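# Insert the piston rod-first into the cylinder

## Task

Lower the piston into the cylinder with its rod end leading, and keep pushing until the piston crown sits below the cylinder's upper rim.

## Robot and tools

Robot: two arms, left_arm and right_arm, each with six revolute joints and a two-finger parallel gripper. left_arm's base is near (-0.001, +0.320, +0.037) m and right_arm's near (+0.017, -0.300, +0.045) m, both turned almost not at all about z. A camera stand sits behind the arms.

Frame: every printed hand position, orientation and velocity is in the scene frame. Its origin is at table-top height, halfway between the nominal bases. +z is up, +x points out over the table, and left_arm is on the +y side (this is not the image's left). Printed hand poses can be a few centimetres off, more at long reach. end_effector_position is the point between the finger pads, about 1 cm short of the fingertips. The fingers point along the gripper's +z and open along its y.

Joint order: any 14-number row is left_arm's 7 numbers and then right_arm's 7. Each arm's 7 are, in this order: waist, elbow, wrist pitch, shoulder, wrist roll, wrist yaw, then gripper opening. Note that the shoulder is fourth, not second. The result lists use the same order. Joint numbers are absolute target angles in radians, not offsets. Stated ranges: waist -2.618 to 3.054, shoulder 0.000 to 3.142, elbow 0.000 to 3.142, wrist pitch -1.571 to 1.571, wrist yaw -1.571 to 1.571, wrist roll -2.094 to 2.094. A target more than 0.059 rad outside a range, and farther out than the joint now is, gets the call refused. Joints near an end may be clipped, and the result then says "joint sent to its limit". The opening is on a -1 (closed) to +1 (fully open) scale. Always send every number, including the arm you are not using. To hold an arm still, resend its "Joint targets" values. To leave a gripper alone, resend its current opening, because 0 means half open.

Tools:
- execute_actions(actions, cameras): actions is a list of actions. Each action is a table of up to 15 rows, one row per 1/30 s step. A shorter table repeats its last row until all 15 steps are filled. Each row holds 14 numbers. Per step, a joint's target is held within 0.339 rad of its measured angle for waist, shoulder and elbow, and within 2.2 rad for the wrist joints. Targets that would shift a gripper more than 200 mm are scaled back. An empty actions list returns the full state plus all camera images. Otherwise images come only when cameras names them: ["all"] or a list of names.
- move(target, speed, blend, opening_speed, grip_force, blocking, cameras): drives all joints in step toward absolute joint targets. target is one 14-number row, or a list of up to 15 rows run in sequence within 10 s. speed is the top joint speed in rad/s, 0.01 to 12.57, default 0.5; give one number or one per target. blend, in rad, rounds the corners between listed targets; 0 stops at each. opening_speed is in scale units per second, 0.2 or more, and gives a gradual close. grip_force is newtons per pad, 10 to 50, one number or one per arm; it persists, and lower values close slowly. blocking=false returns after about 0.5 s while the move keeps going, and a new move replaces it. Paths do not avoid obstacles or the other arm. The result adds a "move:" line: done (each joint within 0.035 rad), off_target (at rest but away from the target, e.g. blocked by contact), moving, held (a safety check withheld steps), or fault. limits=held can also appear.
- wait(seconds 0 to 10, cameras): lets time pass while the last command holds. It returns early if a running move ends.
- stop(cameras): brakes the running move.
- zoom_image(camera, region [x0,y0,x1,y1] in pixels, at most 504 by 504): enlarges part of the latest image from cam_head_left, cam_head_right, cam_left_wrist or cam_right_wrist. Every image is 896x504.
- read_manual(section): licence texts only.
- finished_scene(scene): ends the current scene with its number. Call it only once the piston is seated and stable.

Result lines: Joint positions and Joint velocities give one block per arm in the order above. The last value of each block is the pad gap in metres (0.094 when fully open). "within noise" means the arm is still. Joint targets shows where the joints are being driven now. Tool commands shows each gripper's current command. grip_measured is the measured opening on the command scale. It can read up to about 2.5 mm wide when empty and a bit narrower than a hard part while squeezing it. Joint torques are total drive outputs, gravity included, with offsets and noise. Numbers 1, 2 and 4 wrap at ±28 N m. "joint command not followed" means the clearance check altered that arm's targets. Camera calibrations are given in OpenCV form; the head cameras are fixed, and the wrist cameras follow their hands.

Gripping: commanding below the touch reading raises squeeze about 1 N per 0.001. Near 20 N it jumps to the full limit of roughly 50 to 64 N per pad. To release, command well above grip_measured. Close gently with opening_speed if a part could deform.

Avoid: dropping the piston or anything leaving the table; releasing a part that is still moving; fast contact with the table, cylinder or other fixed items; pressing targets deep past a contact; any contact or squeeze between the two arms, including one gripper closing on the other's fingers; and strain on the wrist camera cables. Parts may get brief outside nudges. Motors heat when holding loads, stretching out, or pushing at unreachable poses. At 75 °C a MOTOR HOT line appears. At 90 °C the arm folds up and stays idle. At 100 °C it goes limp. Sensible order: look with an empty execute_actions call, grasp the piston by its crown end with the rod pointing down, lift it clear, align it over the cylinder, lower it slowly until the crown is below the rim, release gently, check, then call finished_scene.

Each tool is called after "Request:" as name([rows], argument=value, ...), one row to a line, values as JSON.

## Session

Request:
execute_actions(actions=[])

Scene clock: 0.00 s.
left_arm: end_effector_position=(+0.3851, +0.3316, +0.1228) grip_measured=+1.000 end_effector_quat_wxyz=(+0.538, -0.023, +0.841, -0.056) | right_arm: end_effector_position=(+0.4177, -0.3083, +0.1475) grip_measured=+1.000 end_effector_quat_wxyz=(+0.589, +0.012, +0.808, -0.003)
Joint names: [waist, elbow, wrist pitch, shoulder, wrist roll, wrist yaw]
Joint positions: left_arm=[0.111 0.379 0.665 1.479 -0.056 0.165 0.094] | right_arm=[0.004 0.366 0.866 1.543 0.009 -0.003 0.094]
Joint velocities: within noise
Joint torques (N m): no reading
Motor temperatures (°C): left_arm=[29 28 30 27 27 27 25] | right_arm=[30 31 29 28 28 29 28]
Heat: left arm: 30 °C; right arm: 31 °C.
Joint targets: left_arm=[0.111 0.388 0.667 1.470 -0.055 0.167] | right_arm=[0.004 0.374 0.870 1.536 0.008 -0.003]
Tool commands: left_gripper/opening=+1.0 right_gripper/opening=+1.0

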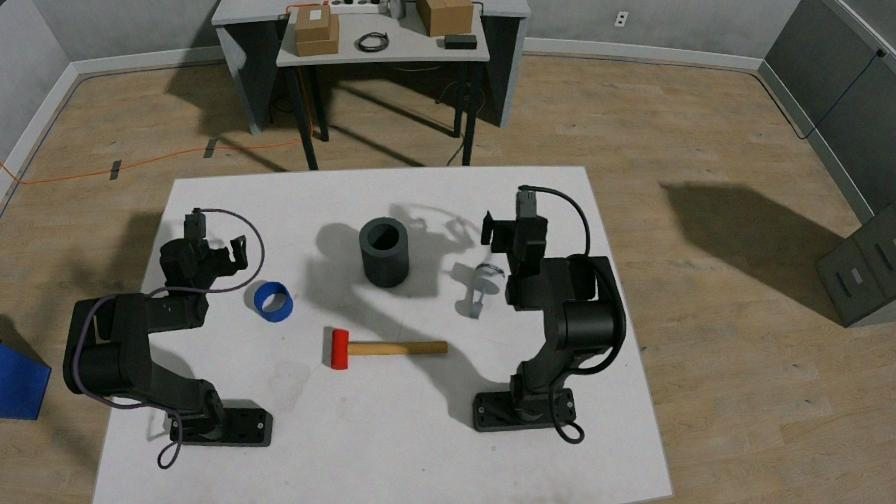

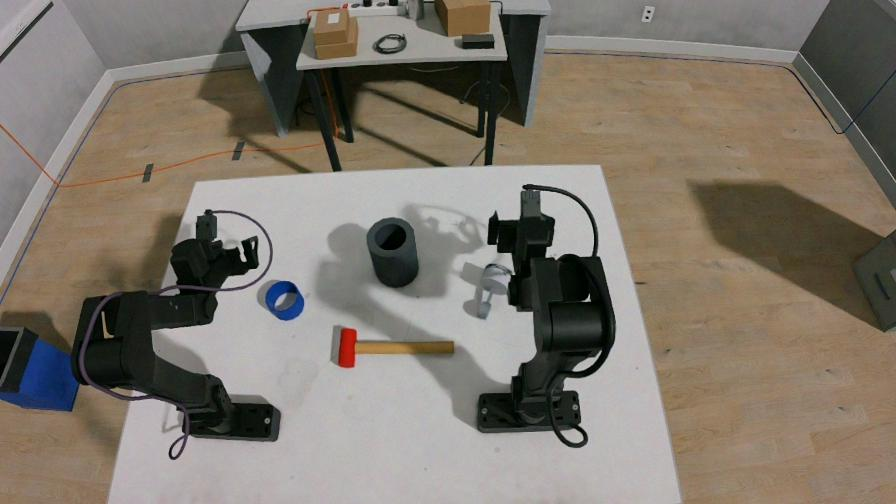

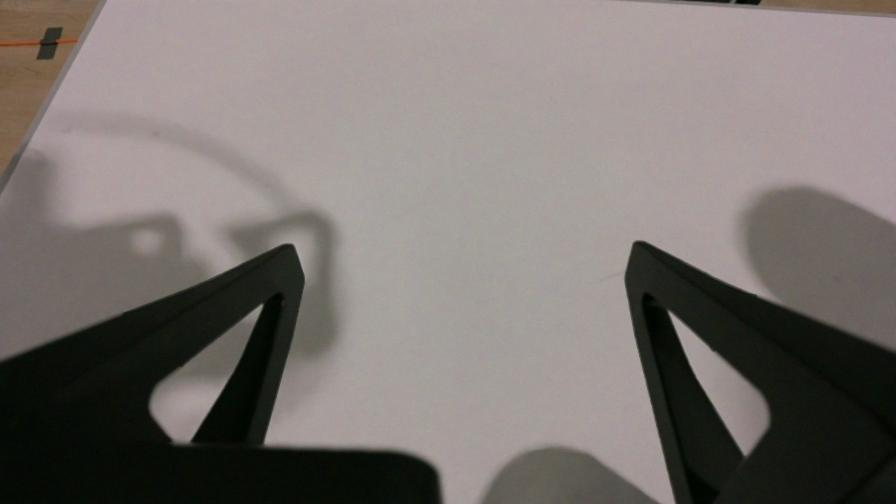

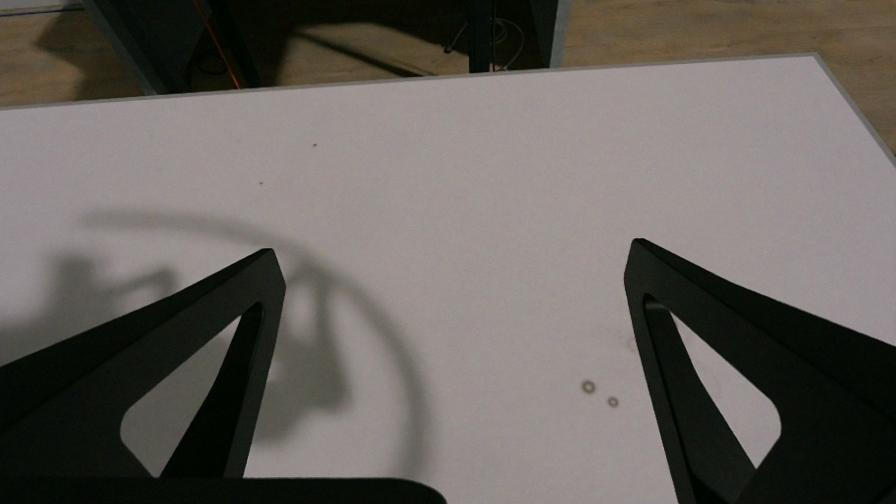

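Request:
zoom_image(camera="cam_head_left", region=[420, 180, 620, 340])

Request:
zoom_image(camera="cam_head_right", region=[420, 180, 620, 340])

Request:
zoom_image(camera="cam_head_left", region=[230, 190, 460, 390])

Scaled by 2.520 from the camera's 896x504 image, which has a finer 1280x720 frame.

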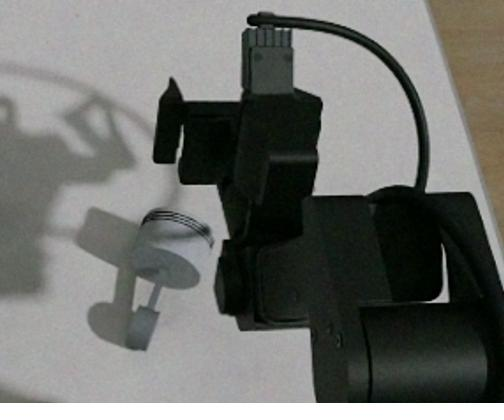

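Scaled by 2.520 from the camera's 896x504 image, which has a finer 1280x720 frame.

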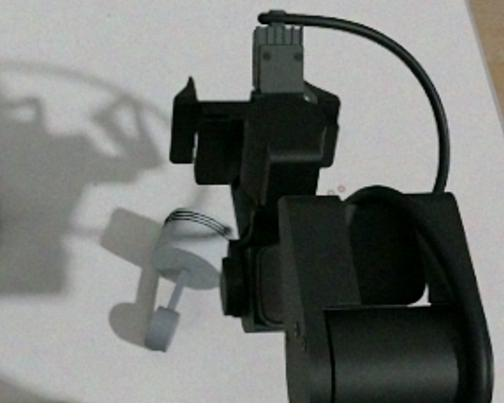

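Scaled by 2.191 from the camera's 896x504 image, which has a finer 1280x720 frame.

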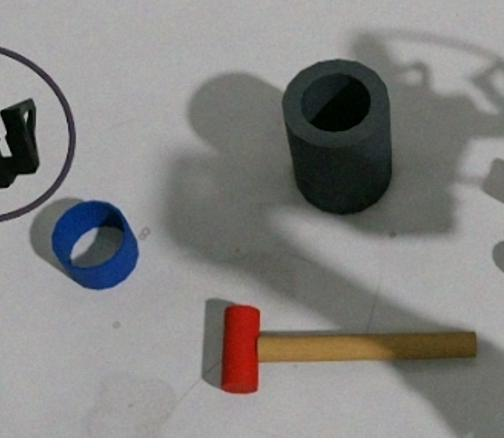

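Request:
move(target=[-0.374, 0.979, -0.756, 1.124, 0, 0, 1, 0.057, 0.979, -0.756, 1.124, 0, 0, 1], speed=1.2, cameras=["all"])

Scene clock: 18.50 s.
left_arm: end_effector_position=(+0.2880, +0.2049, +0.2070) grip_measured=+1.000 end_effector_quat_wxyz=(+0.307, +0.174, +0.933, -0.065) | right_arm: end_effector_position=(+0.3251, -0.2920, +0.2133) grip_measured=+1.000 end_effector_quat_wxyz=(+0.309, -0.009, +0.951, +0.005)
Joint names: [waist, elbow, wrist pitch, shoulder, wrist roll, wrist yaw]
Joint positions: left_arm=[-0.369 0.952 -0.743 1.141 -0.009 0.011 0.094] | right_arm=[0.05 0.949 -0.754 1.138 0.003 -0.003 0.094]
Joint torques (N m): left_arm=[-0.51 8.91 0.82 -3.54 0.1 -0.13] | right_arm=[0.72 8.31 1.32 -4.29 -0.01 0.03]
Heat: left arm: 32 °C; right arm: 32 °C.
Joint targets: left_arm=[-0.374 0.979 -0.756 1.124 0.000 0.000] | right_arm=[0.057 0.979 -0.756 1.124 0.000 0.000]
move: done
camera_calibration:
cam_left_wrist: T_world_to_cam=[[-0.387177, -0.920547, -0.0518353, 0.312235], [-0.921953, 0.385941, 0.0324432, 0.185789], [-0.00986018, 0.0603509, -0.998129, 0.318037], [0, 0, 0, 1]] pos_world=[0.295315, 0.196529, 0.327599]
cam_right_wrist: T_world_to_cam=[[0.0095209, -0.998423, -0.055333, -0.283017], [-0.998849, -0.0120969, 0.0464072, 0.319134], [-0.0470034, 0.0548275, -0.997389, 0.367822], [0, 0, 0, 1]] pos_world=[0.338751, -0.298877, 0.336391]

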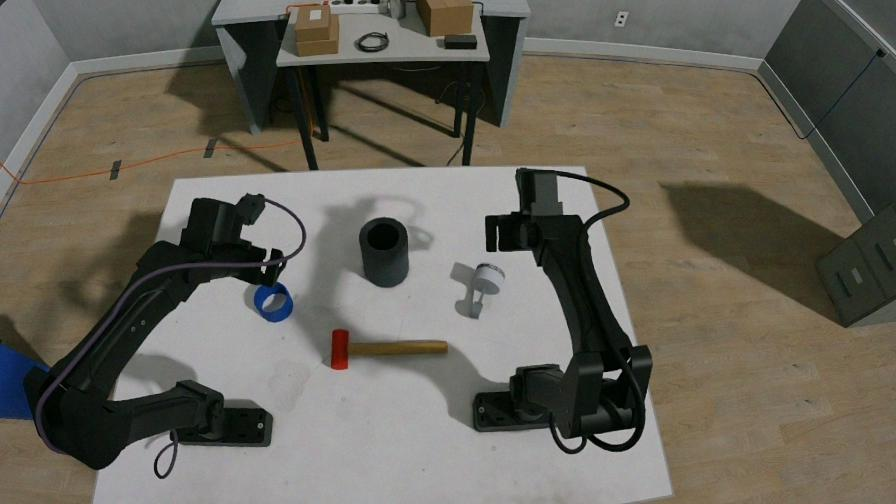

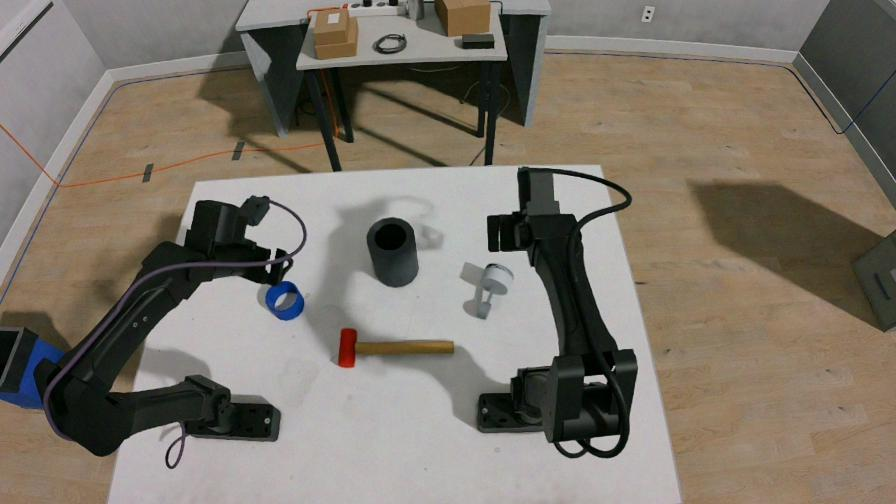

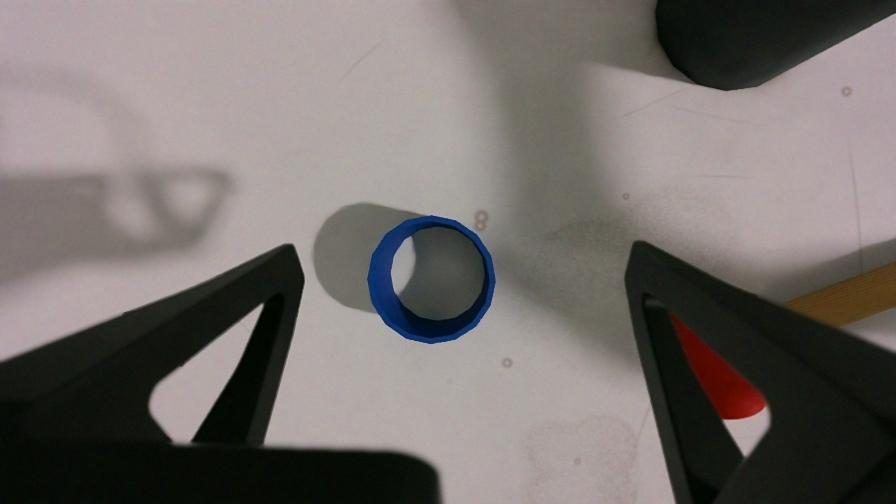

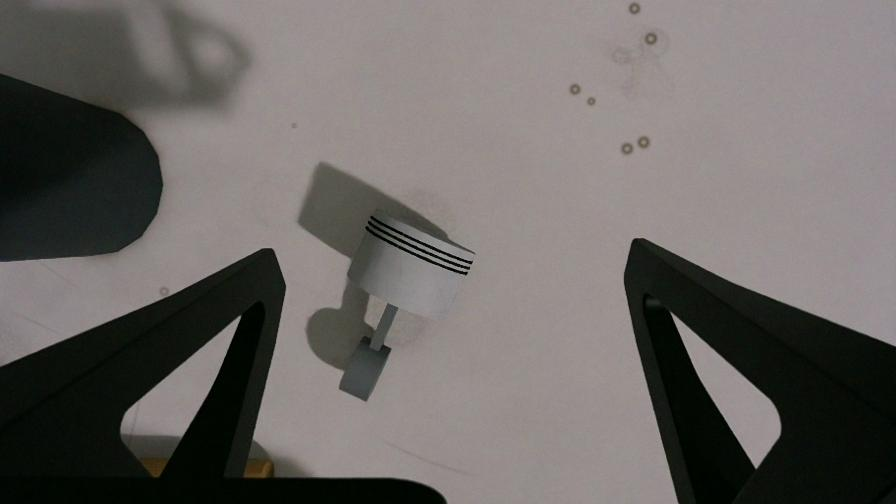

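Request:
zoom_image(camera="cam_right_wrist", region=[290, 180, 520, 420])

Request:
zoom_image(camera="cam_left_wrist", region=[300, 180, 540, 380])

Request:
zoom_image(camera="cam_head_right", region=[340, 190, 540, 340])

Scaled by 2.100 from the camera's 896x504 image, which has a finer 1280x720 frame.

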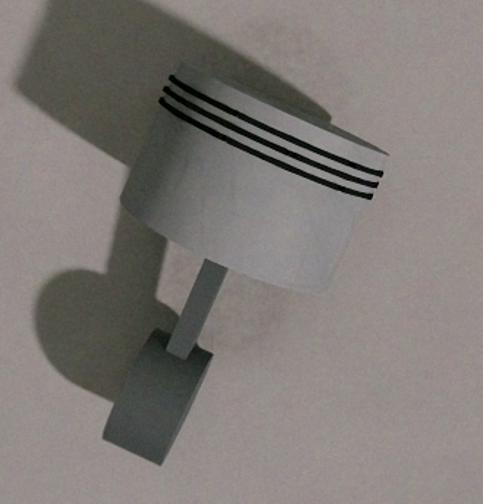

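Scaled by 2.100 from the camera's 896x504 image, which has a finer 1280x720 frame.

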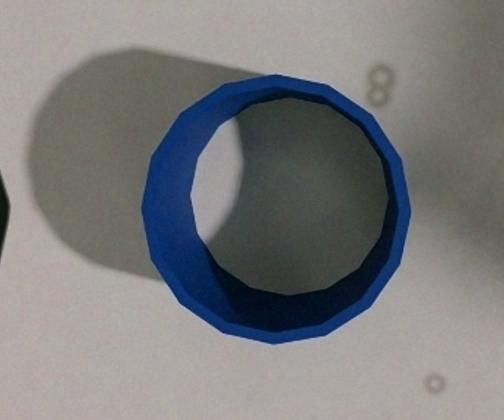

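Scaled by 2.520 from the camera's 896x504 image, which has a finer 1280x720 frame.

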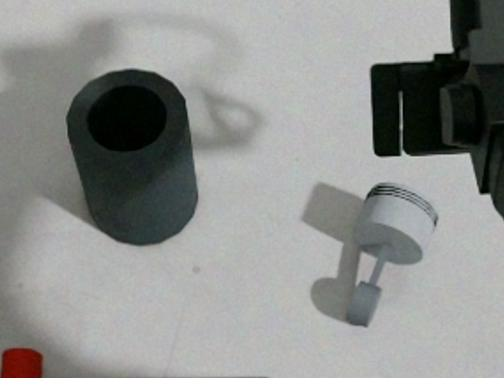

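Request:
move(target=[-0.762, 1.918, -0.875, 1.922, 0, 0, 1, 0.164, 1.27, -1.12, 1.70, 0.572, 0, 1], speed=1.2, cameras=["all"])

Request:
zoom_image(camera="cam_left_wrist", region=[250, 50, 700, 450])

Request:
zoom_image(camera="cam_right_wrist", region=[250, 50, 700, 450])

Scene clock: 33.40 s.
left_arm: end_effector_position=(+0.3661, -0.0381, +0.2646) grip_measured=+1.000 end_effector_quat_wxyz=(+0.310, +0.352, +0.873, -0.130) | right_arm: end_effector_position=(+0.3136, -0.2596, +0.1211) grip_measured=+1.000 end_effector_quat_wxyz=(+0.001, +0.214, +0.977, +0.002)
Joint names: [waist, elbow, wrist pitch, shoulder, wrist roll, wrist yaw]
Joint positions: left_arm=[-0.766 1.886 -0.862 1.91 -0.007 0.005 0.094] | right_arm=[0.159 1.239 -1.113 1.695 0.562 -0.003 0.094]
Joint torques (N m): left_arm=[0.38 9.14 0.88 -8.12 0.08 -0.08] | right_arm=[0.51 7.54 0.1 -6.67 0.11 0.03]
Heat: left arm: 33 °C; right arm: 33 °C.
Joint targets: left_arm=[-0.762 1.918 -0.875 1.922 0.000 0.000] | right_arm=[0.164 1.270 -1.120 1.700 0.572 0.000]
move: done
camera_calibration:
cam_left_wrist: T_world_to_cam=[[-0.70973, -0.702028, -0.0586532, 0.250028], [-0.702567, 0.711473, -0.0143268, 0.294048], [0.0517879, 0.0310397, -0.998176, 0.367338], [0, 0, 0, 1]] pos_world=[0.365017, -0.0450824, 0.385546]
cam_right_wrist: T_world_to_cam=[[-0.452565, -0.890912, -0.0382117, -0.0849394], [-0.707128, 0.332441, 0.624062, 0.240383], [-0.543281, 0.309449, -0.78044, 0.468975], [0, 0, 0, 1]] pos_world=[0.386326, -0.300711, 0.212747]

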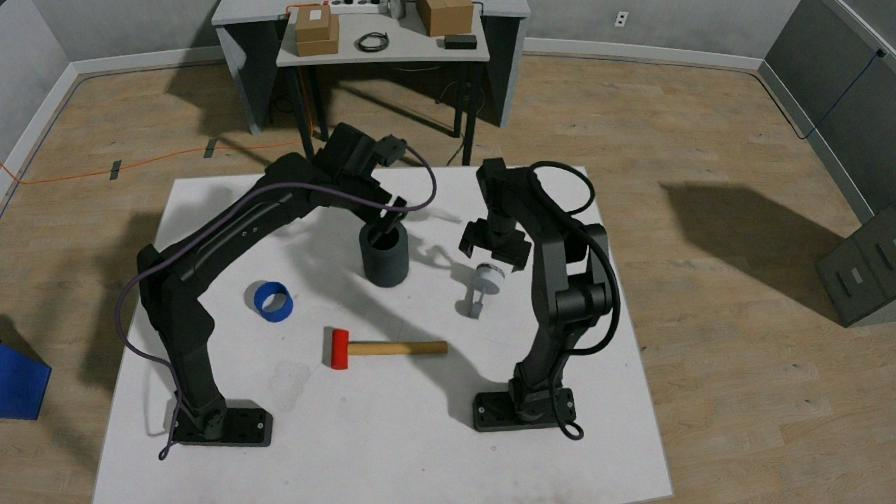

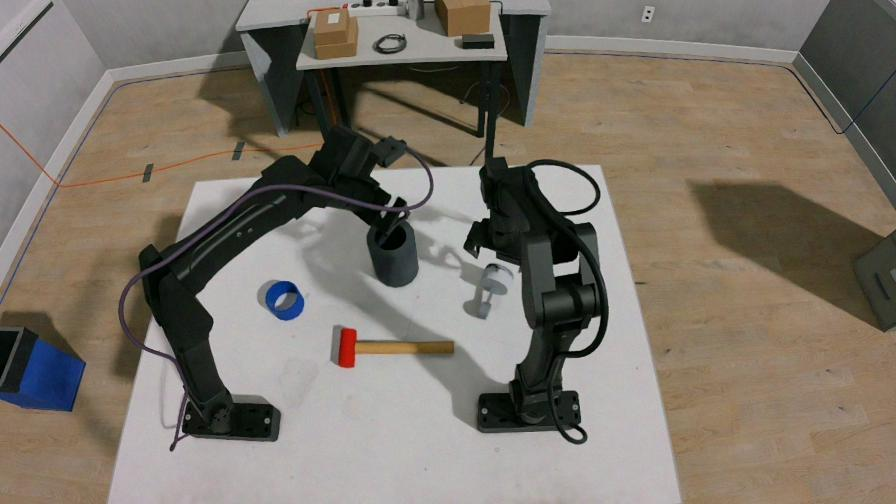

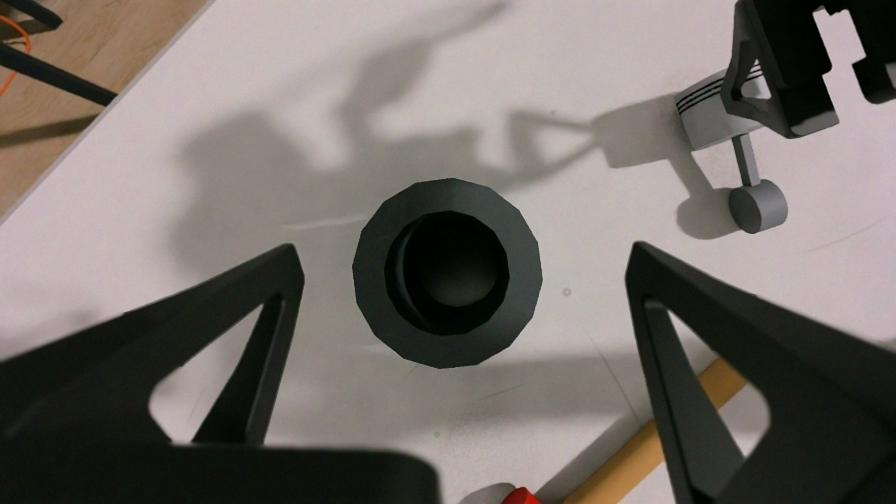

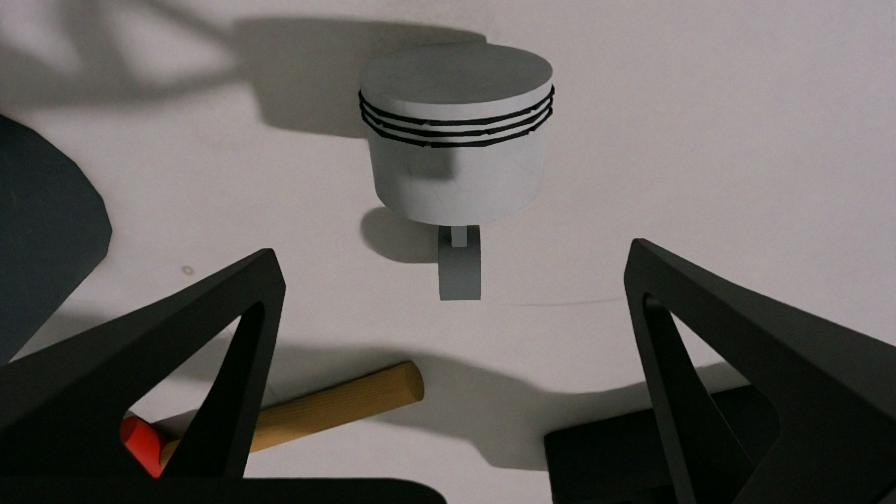

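Scaled by 1.120 from the camera's 896x504 image, which has a finer 1280x720 frame.

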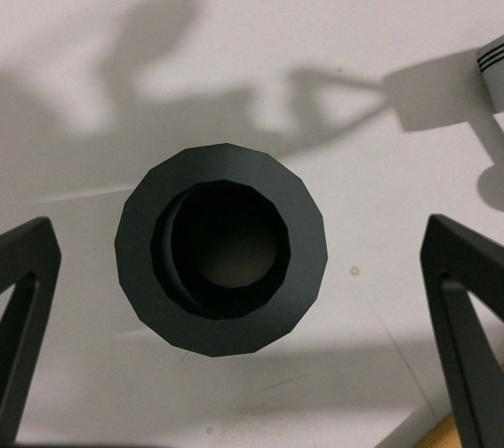

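Scaled by 1.120 from the camera's 896x504 image, which has a finer 1280x720 frame.

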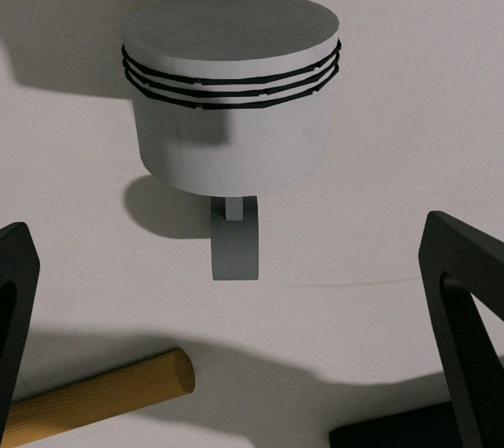

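Request:
zoom_image(camera="cam_left_wrist", region=[340, 170, 560, 380])

Request:
zoom_image(camera="cam_right_wrist", region=[350, 30, 570, 310])

Request:
zoom_image(camera="cam_left_wrist", region=[640, 40, 840, 250])

Scaled by 2.291 from the camera's 896x504 image, which has a finer 1280x720 frame.

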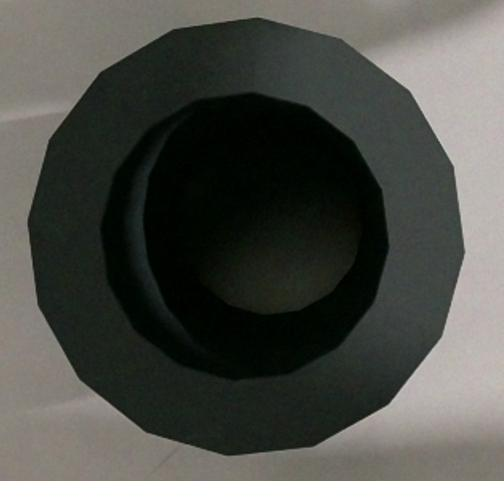

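Scaled by 1.800 from the camera's 896x504 image, which has a finer 1280x720 frame.

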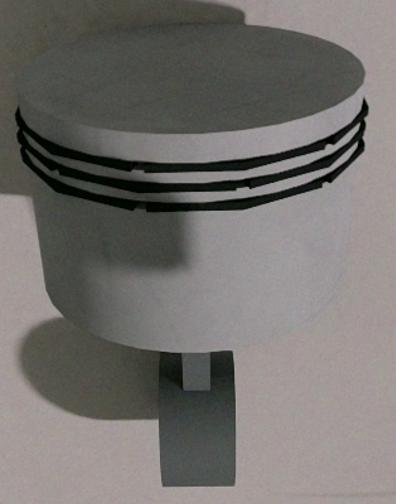

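Scaled by 2.400 from the camera's 896x504 image, which has a finer 1280x720 frame.

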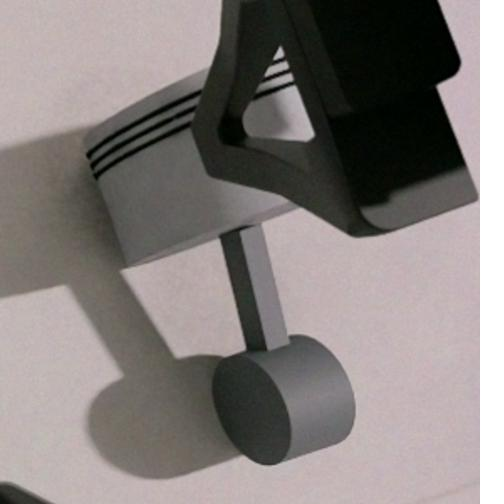

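Request:
move(target=[-0.306, 1.278, -1.15, 1.685, 0, 0, 1, 0.060, 1.578, -1.392, 2.005, 0.452, -0.132, 1], speed=1.0, cameras=["all"])

Scene clock: 52.73 s.
left_arm: end_effector_position=(+0.2900, +0.2267, +0.1156) grip_measured=+1.000 end_effector_quat_wxyz=(-0.003, +0.152, +0.988, +0.000) | right_arm: end_effector_position=(+0.3275, -0.2657, +0.1121) grip_measured=+1.000 end_effector_quat_wxyz=(-0.139, +0.213, +0.967, +0.029)
Joint names: [waist, elbow, wrist pitch, shoulder, wrist roll, wrist yaw]
Joint positions: left_arm=[-0.305 1.284 -1.137 1.724 -0.007 0.001 0.094] | right_arm=[0.063 1.549 -1.383 1.994 0.452 -0.125 0.094]
Joint torques (N m): left_arm=[-0.1 5.34 -0.08 -9.43 0.08 -0.03] | right_arm=[-0.31 6.91 -0.43 -8.49 0.04 -0.15]
Heat: left arm: 32 °C; right arm: 32 °C.
Joint targets: left_arm=[-0.306 1.278 -1.150 1.685 0.000 0.000] | right_arm=[0.060 1.578 -1.392 2.005 0.452 -0.132]
move: off_target (left_arm); left_arm: the shoulder is farthest, 0.039 rad from its target
camera_calibration:
cam_left_wrist: T_world_to_cam=[[-0.355359, -0.934011, -0.0366483, 0.320493], [-0.73602, 0.255431, 0.62692, 0.089061], [-0.576189, 0.249756, -0.778221, 0.32145], [0, 0, 0, 1]] pos_world=[0.364657, 0.196311, 0.20607]
cam_right_wrist: T_world_to_cam=[[-0.461926, -0.88671, -0.0192294, -0.0823965], [-0.515505, 0.25078, 0.819368, 0.151439], [-0.721719, 0.3884, -0.572946, 0.527599], [0, 0, 0, 1]] pos_world=[0.420785, -0.315959, 0.176617]

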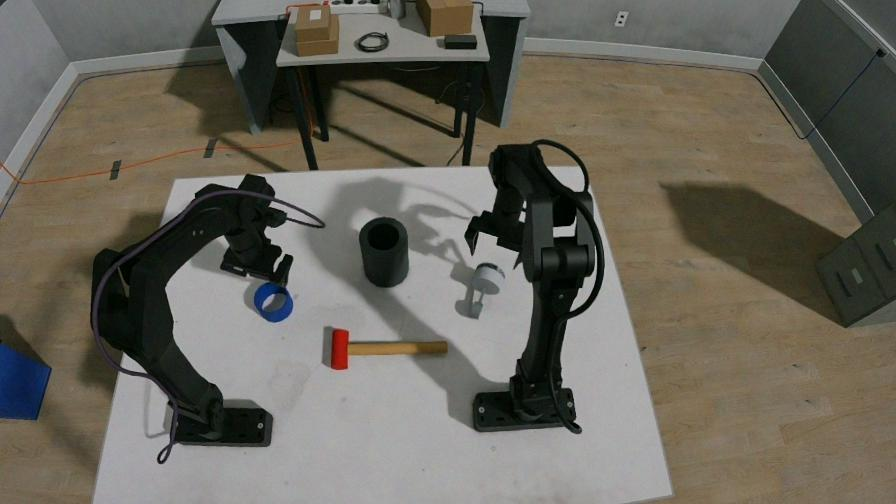

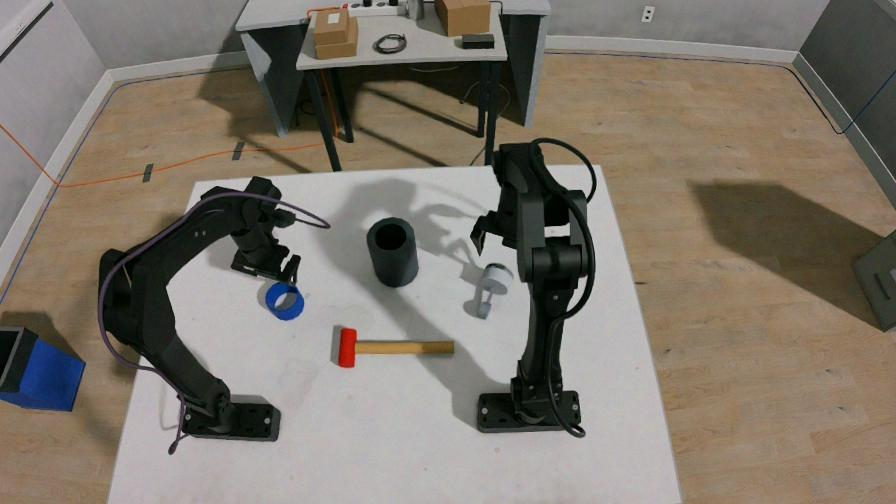

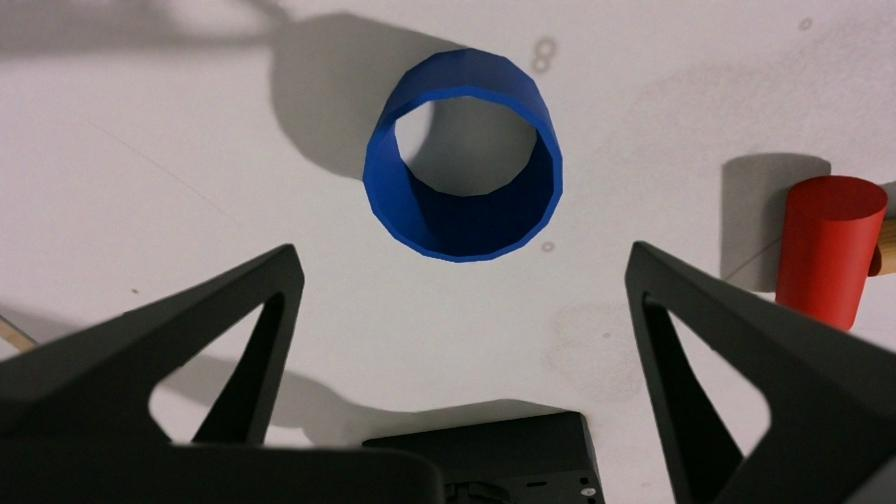

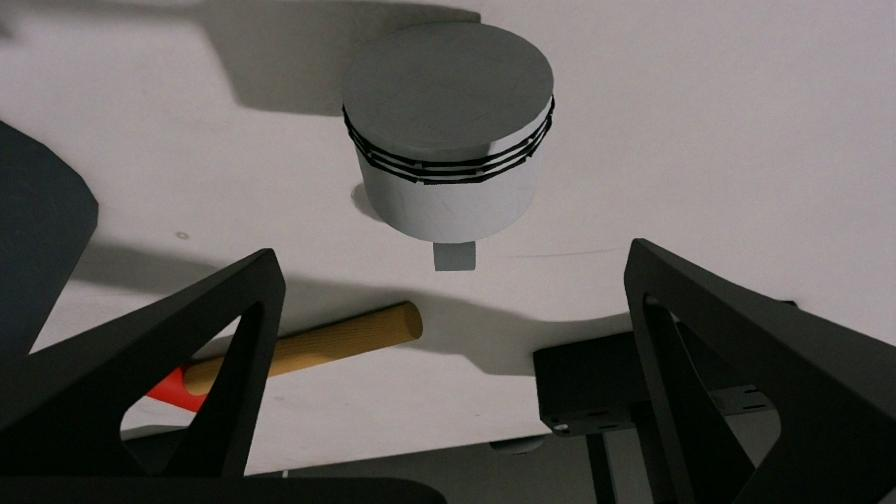

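Request:
move(target=[-0.306, 1.016, -0.795, 1.806, 0, 0, 1, 0.060, 1.382, -1.134, 2.100, 0.452, -0.132, 1], speed=0.5, cameras=["cam_left_wrist", "cam_right_wrist", "cam_head_left"])

Scene clock: 62.37 s.
left_arm: end_effector_position=(+0.2750, +0.2315, +0.0338) grip_measured=+1.000 end_effector_quat_wxyz=(-0.011, +0.152, +0.988, +0.001) | right_arm: end_effector_position=(+0.3256, -0.2657, +0.0409) grip_measured=+1.000 end_effector_quat_wxyz=(-0.147, +0.213, +0.966, +0.028)
Joint names: [waist, elbow, wrist pitch, shoulder, wrist roll, wrist yaw]
Joint positions: left_arm=[-0.305 1.02 -0.817 1.795 -0.007 0.001 0.094] | right_arm=[0.063 1.39 -1.144 2.09 0.452 -0.126 0.094]
Joint torques (N m): left_arm=[-0.09 4.88 0.22 -5.68 0.07 -0.04] | right_arm=[-0.32 3.6 -0.31 -8.91 0 -0.11]
Heat: left arm: 32 °C; right arm: 32 °C.
Joint targets: left_arm=[-0.306 1.016 -0.795 1.806 0.000 0.000] | right_arm=[0.060 1.382 -1.134 2.100 0.452 -0.132]
move: done
camera_calibration:
cam_left_wrist: T_world_to_cam=[[-0.355882, -0.933845, -0.0358004, 0.316735], [-0.726836, 0.252506, 0.63871, 0.125846], [-0.587416, 0.253326, -0.768614, 0.249844], [0, 0, 0, 1]] pos_world=[0.350952, 0.200713, 0.122994]
cam_right_wrist: T_world_to_cam=[[-0.462045, -0.886769, -0.012474, -0.0849153], [-0.502975, 0.250435, 0.827223, 0.204348], [-0.730432, 0.388489, -0.561735, 0.487744], [0, 0, 0, 1]] pos_world=[0.419811, -0.315959, 0.103882]
Images, in order (width x height): cam_head_left 896x504, cam_left_wrist 896x504, cam_right_wrist 896x504.

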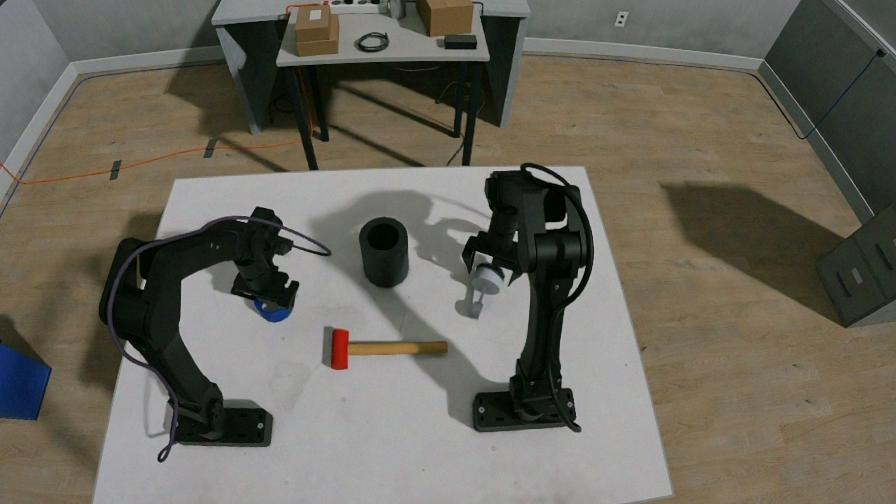

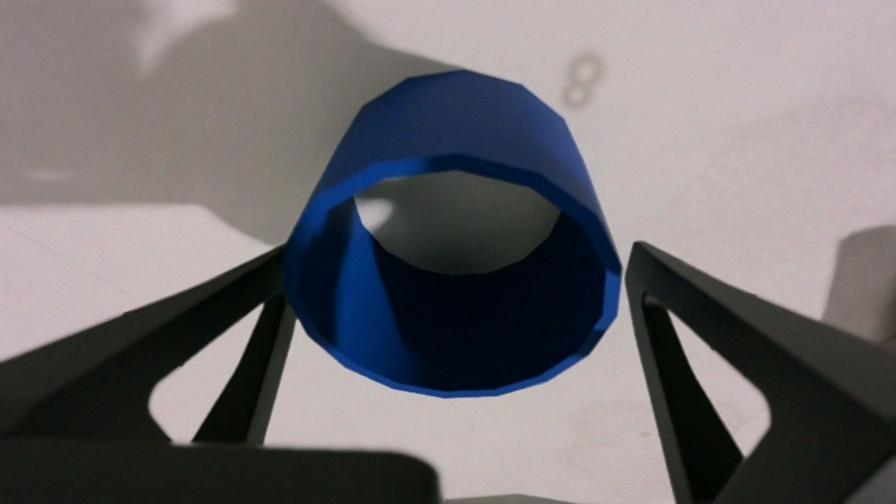

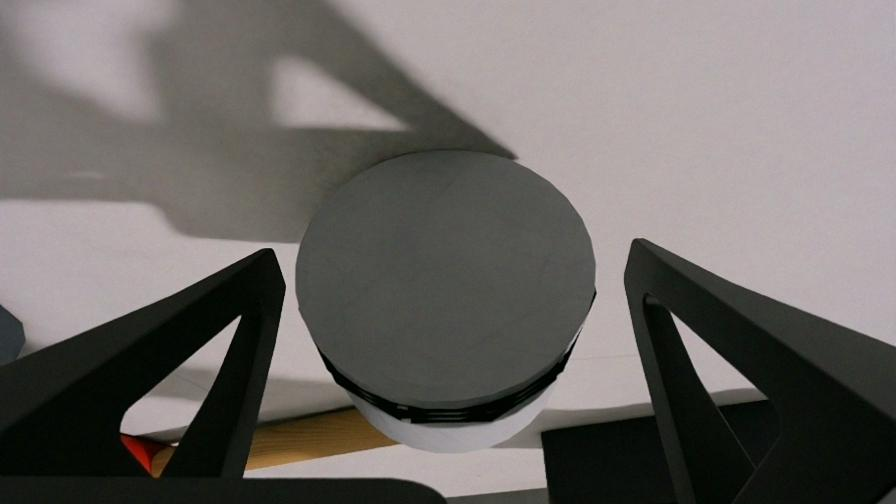

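Request:
move([
  [-0.306, 1.016, -0.772, 1.806, 0, 0, 1, 0.060, 1.382, -1.134, 2.100, 0.452, -0.132, 1],
  [-0.306, 1.016, -0.772, 1.806, 0, 0, 0.55, 0.060, 1.382, -1.134, 2.100, 0.452, -0.132, 0.3],
], speed=0.4, grip_force=[15, 30], opening_speed=0.6, cameras=["cam_left_wrist", "cam_right_wrist"])

Scene clock: 67.70 s.
left_arm: end_effector_position=(+0.2806, +0.2297, +0.0337) grip_measured=+0.722 end_effector_quat_wxyz=(+0.001, +0.152, +0.988, -0.001) | right_arm: end_effector_position=(+0.3257, -0.2655, +0.0408) grip_measured=+0.473 end_effector_quat_wxyz=(-0.147, +0.213, +0.966, +0.028)
Joint names: [waist, elbow, wrist pitch, shoulder, wrist roll, wrist yaw]
Joint positions: left_arm=[-0.305 1.02 -0.794 1.795 -0.007 0.001 0.081] | right_arm=[0.063 1.39 -1.143 2.09 0.452 -0.127 0.069]
Joint torques (N m): left_arm=[-0.1 4.9 0.26 -5.72 0.07 -0.04] | right_arm=[-0.38 3.63 -0.26 -8.94 0.02 -0.12]
Heat: left arm: 31 °C; right arm: 32 °C.
Joint targets: left_arm=[-0.306 1.016 -0.772 1.806 0.000 0.000] | right_arm=[0.060 1.382 -1.134 2.100 0.452 -0.132]
grip_force (N): 15, 30
move: done
camera_calibration:
cam_left_wrist: T_world_to_cam=[[-0.355072, -0.934102, -0.0371136, 0.316891], [-0.741027, 0.257033, 0.620333, 0.134004], [-0.569914, 0.247765, -0.78346, 0.250457], [0, 0, 0, 1]] pos_world=[0.354559, 0.19951, 0.124857]
cam_right_wrist: T_world_to_cam=[[-0.462251, -0.886642, -0.0137816, -0.0845213], [-0.503505, 0.249646, 0.827139, 0.204356], [-0.729936, 0.389285, -0.561828, 0.48783], [0, 0, 0, 1]] pos_world=[0.419909, -0.315862, 0.103881]
Images, in order (width x height): cam_left_wrist 896x504, cam_right_wrist 896x504.

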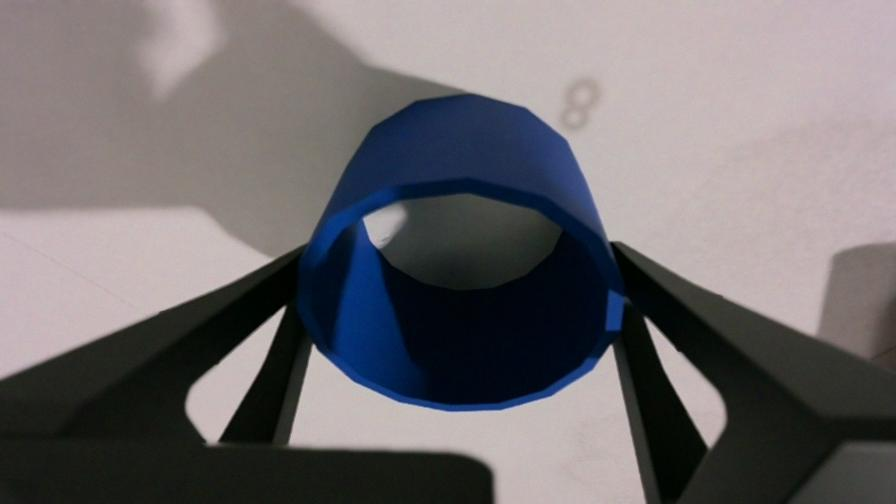

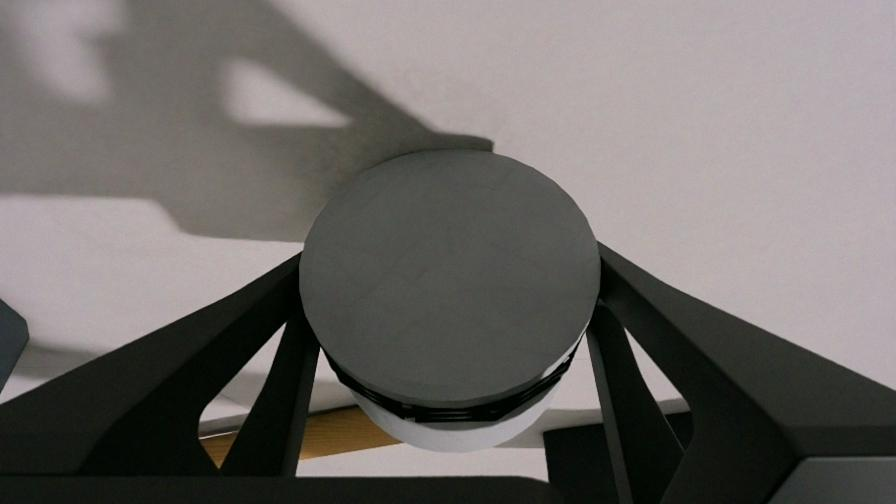

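Request:
move([
  [-0.306, 1.016, -0.772, 1.806, 0, 0, 1, 0.062, 1.469, -1.262, 2.040, 0.452, -0.132, 0.3],
  [-0.306, 0.444, -0.075, 1.380, 0, 0, 1, 0.10, 0.710, -0.03, 0.940, 0, 0, 0.3],
], speed=0.8, opening_speed=1.0, cameras=["all"])

Scene clock: 80.13 s.
left_arm: end_effector_position=(+0.2763, +0.2311, +0.0328) grip_measured=+0.998 end_effector_quat_wxyz=(+0.252, +0.147, +0.956, -0.041) | right_arm: end_effector_position=(+0.3707, -0.2736, +0.2821) grip_measured=+0.471 end_effector_quat_wxyz=(+0.557, -0.029, +0.829, +0.026)
Joint names: [waist, elbow, wrist pitch, shoulder, wrist roll, wrist yaw]
Joint positions: left_arm=[-0.305 0.452 -0.099 1.407 -0.007 0.001 0.094] | right_arm=[0.093 0.711 -0.13 0.968 0.006 -0.015 0.069]
Joint torques (N m): left_arm=[-0.09 4.86 1.03 -5.3 0.07 -0.04] | right_arm=[0.61 6.41 3.07 -4.63 -0.05 0.15]
Heat: left arm: 31 °C; right arm: 32 °C.
Joint targets: left_arm=[-0.306 0.444 -0.075 1.380 0.000 0.000] | right_arm=[0.100 0.710 -0.030 0.940 0.000 0.000]
grip_force (N): 15, 30
move: off_target (right_arm); right_arm: the wrist pitch is farthest, 0.100 rad from its target
camera_calibration:
cam_left_wrist: T_world_to_cam=[[-0.331249, -0.94176, -0.0579824, 0.312471], [-0.935111, 0.319471, 0.153318, 0.185521], [-0.125865, 0.105006, -0.986474, 0.163871], [0, 0, 0, 1]] pos_world=[0.297614, 0.217796, 0.151329]
cam_right_wrist: T_world_to_cam=[[0.0933546, -0.993791, -0.0605416, -0.28959], [-0.871569, -0.0521756, -0.487489, 0.454136], [0.481303, 0.0982754, -0.871028, 0.217911], [0, 0, 0, 1]] pos_world=[0.317964, -0.285512, 0.393661]

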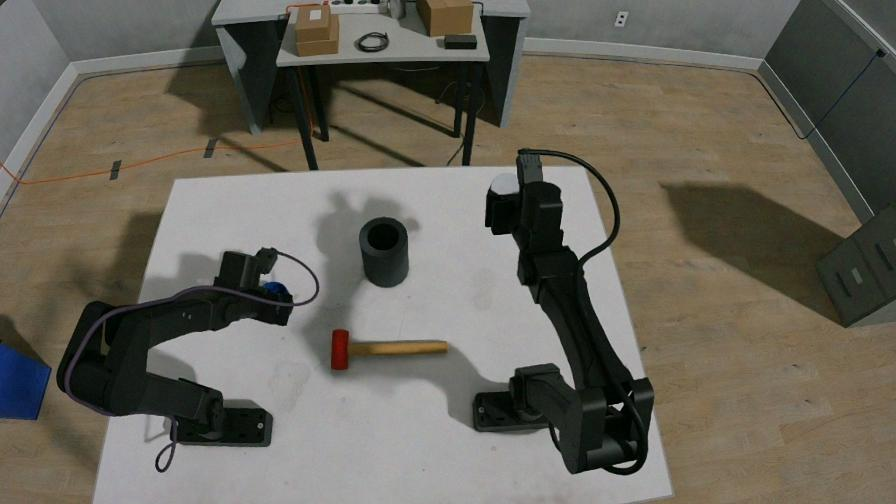

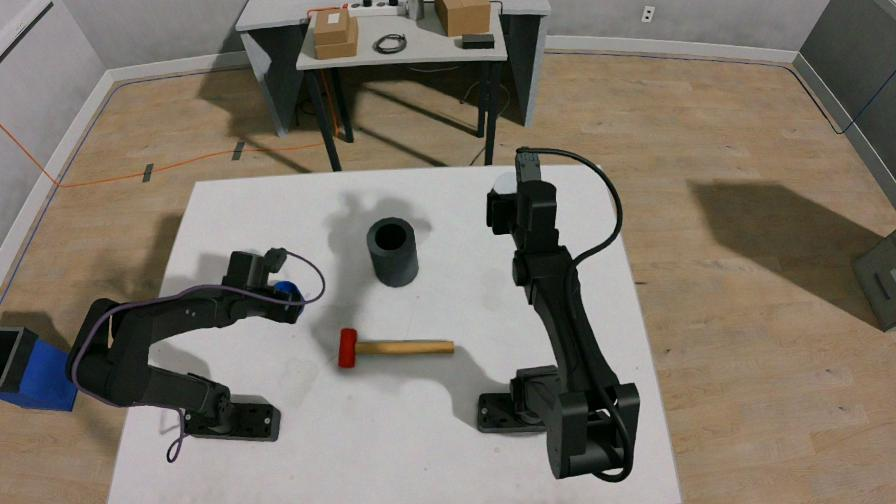

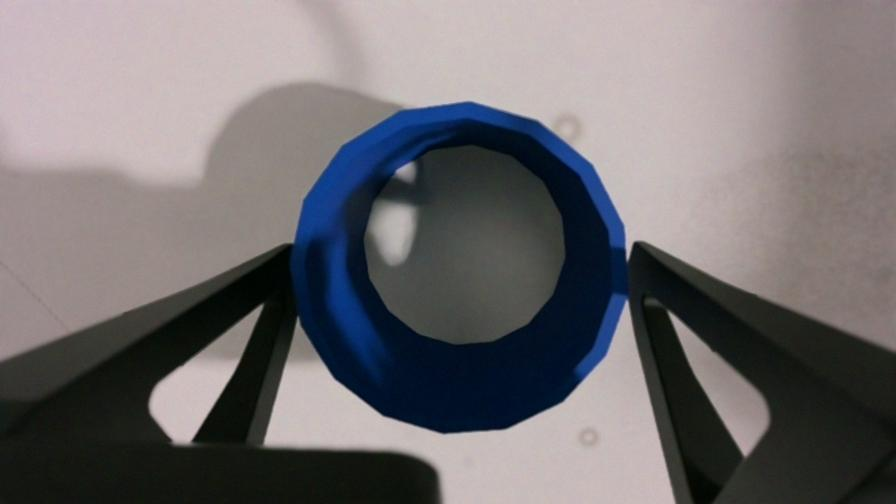

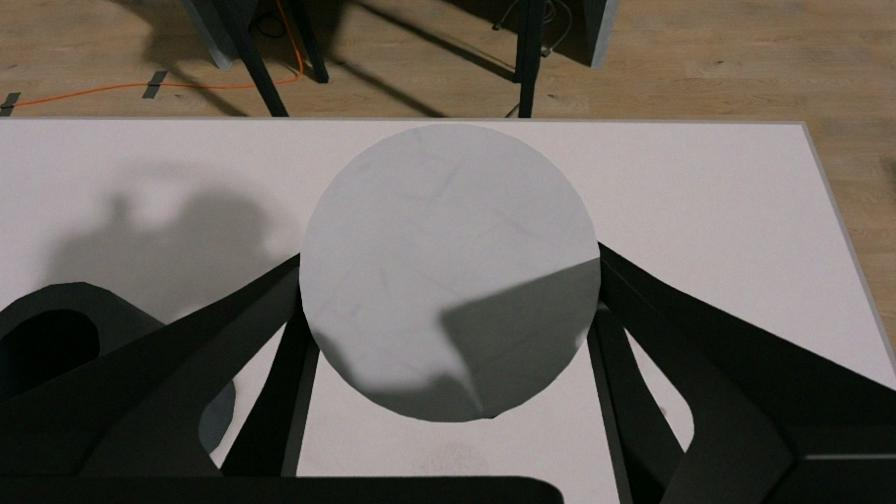

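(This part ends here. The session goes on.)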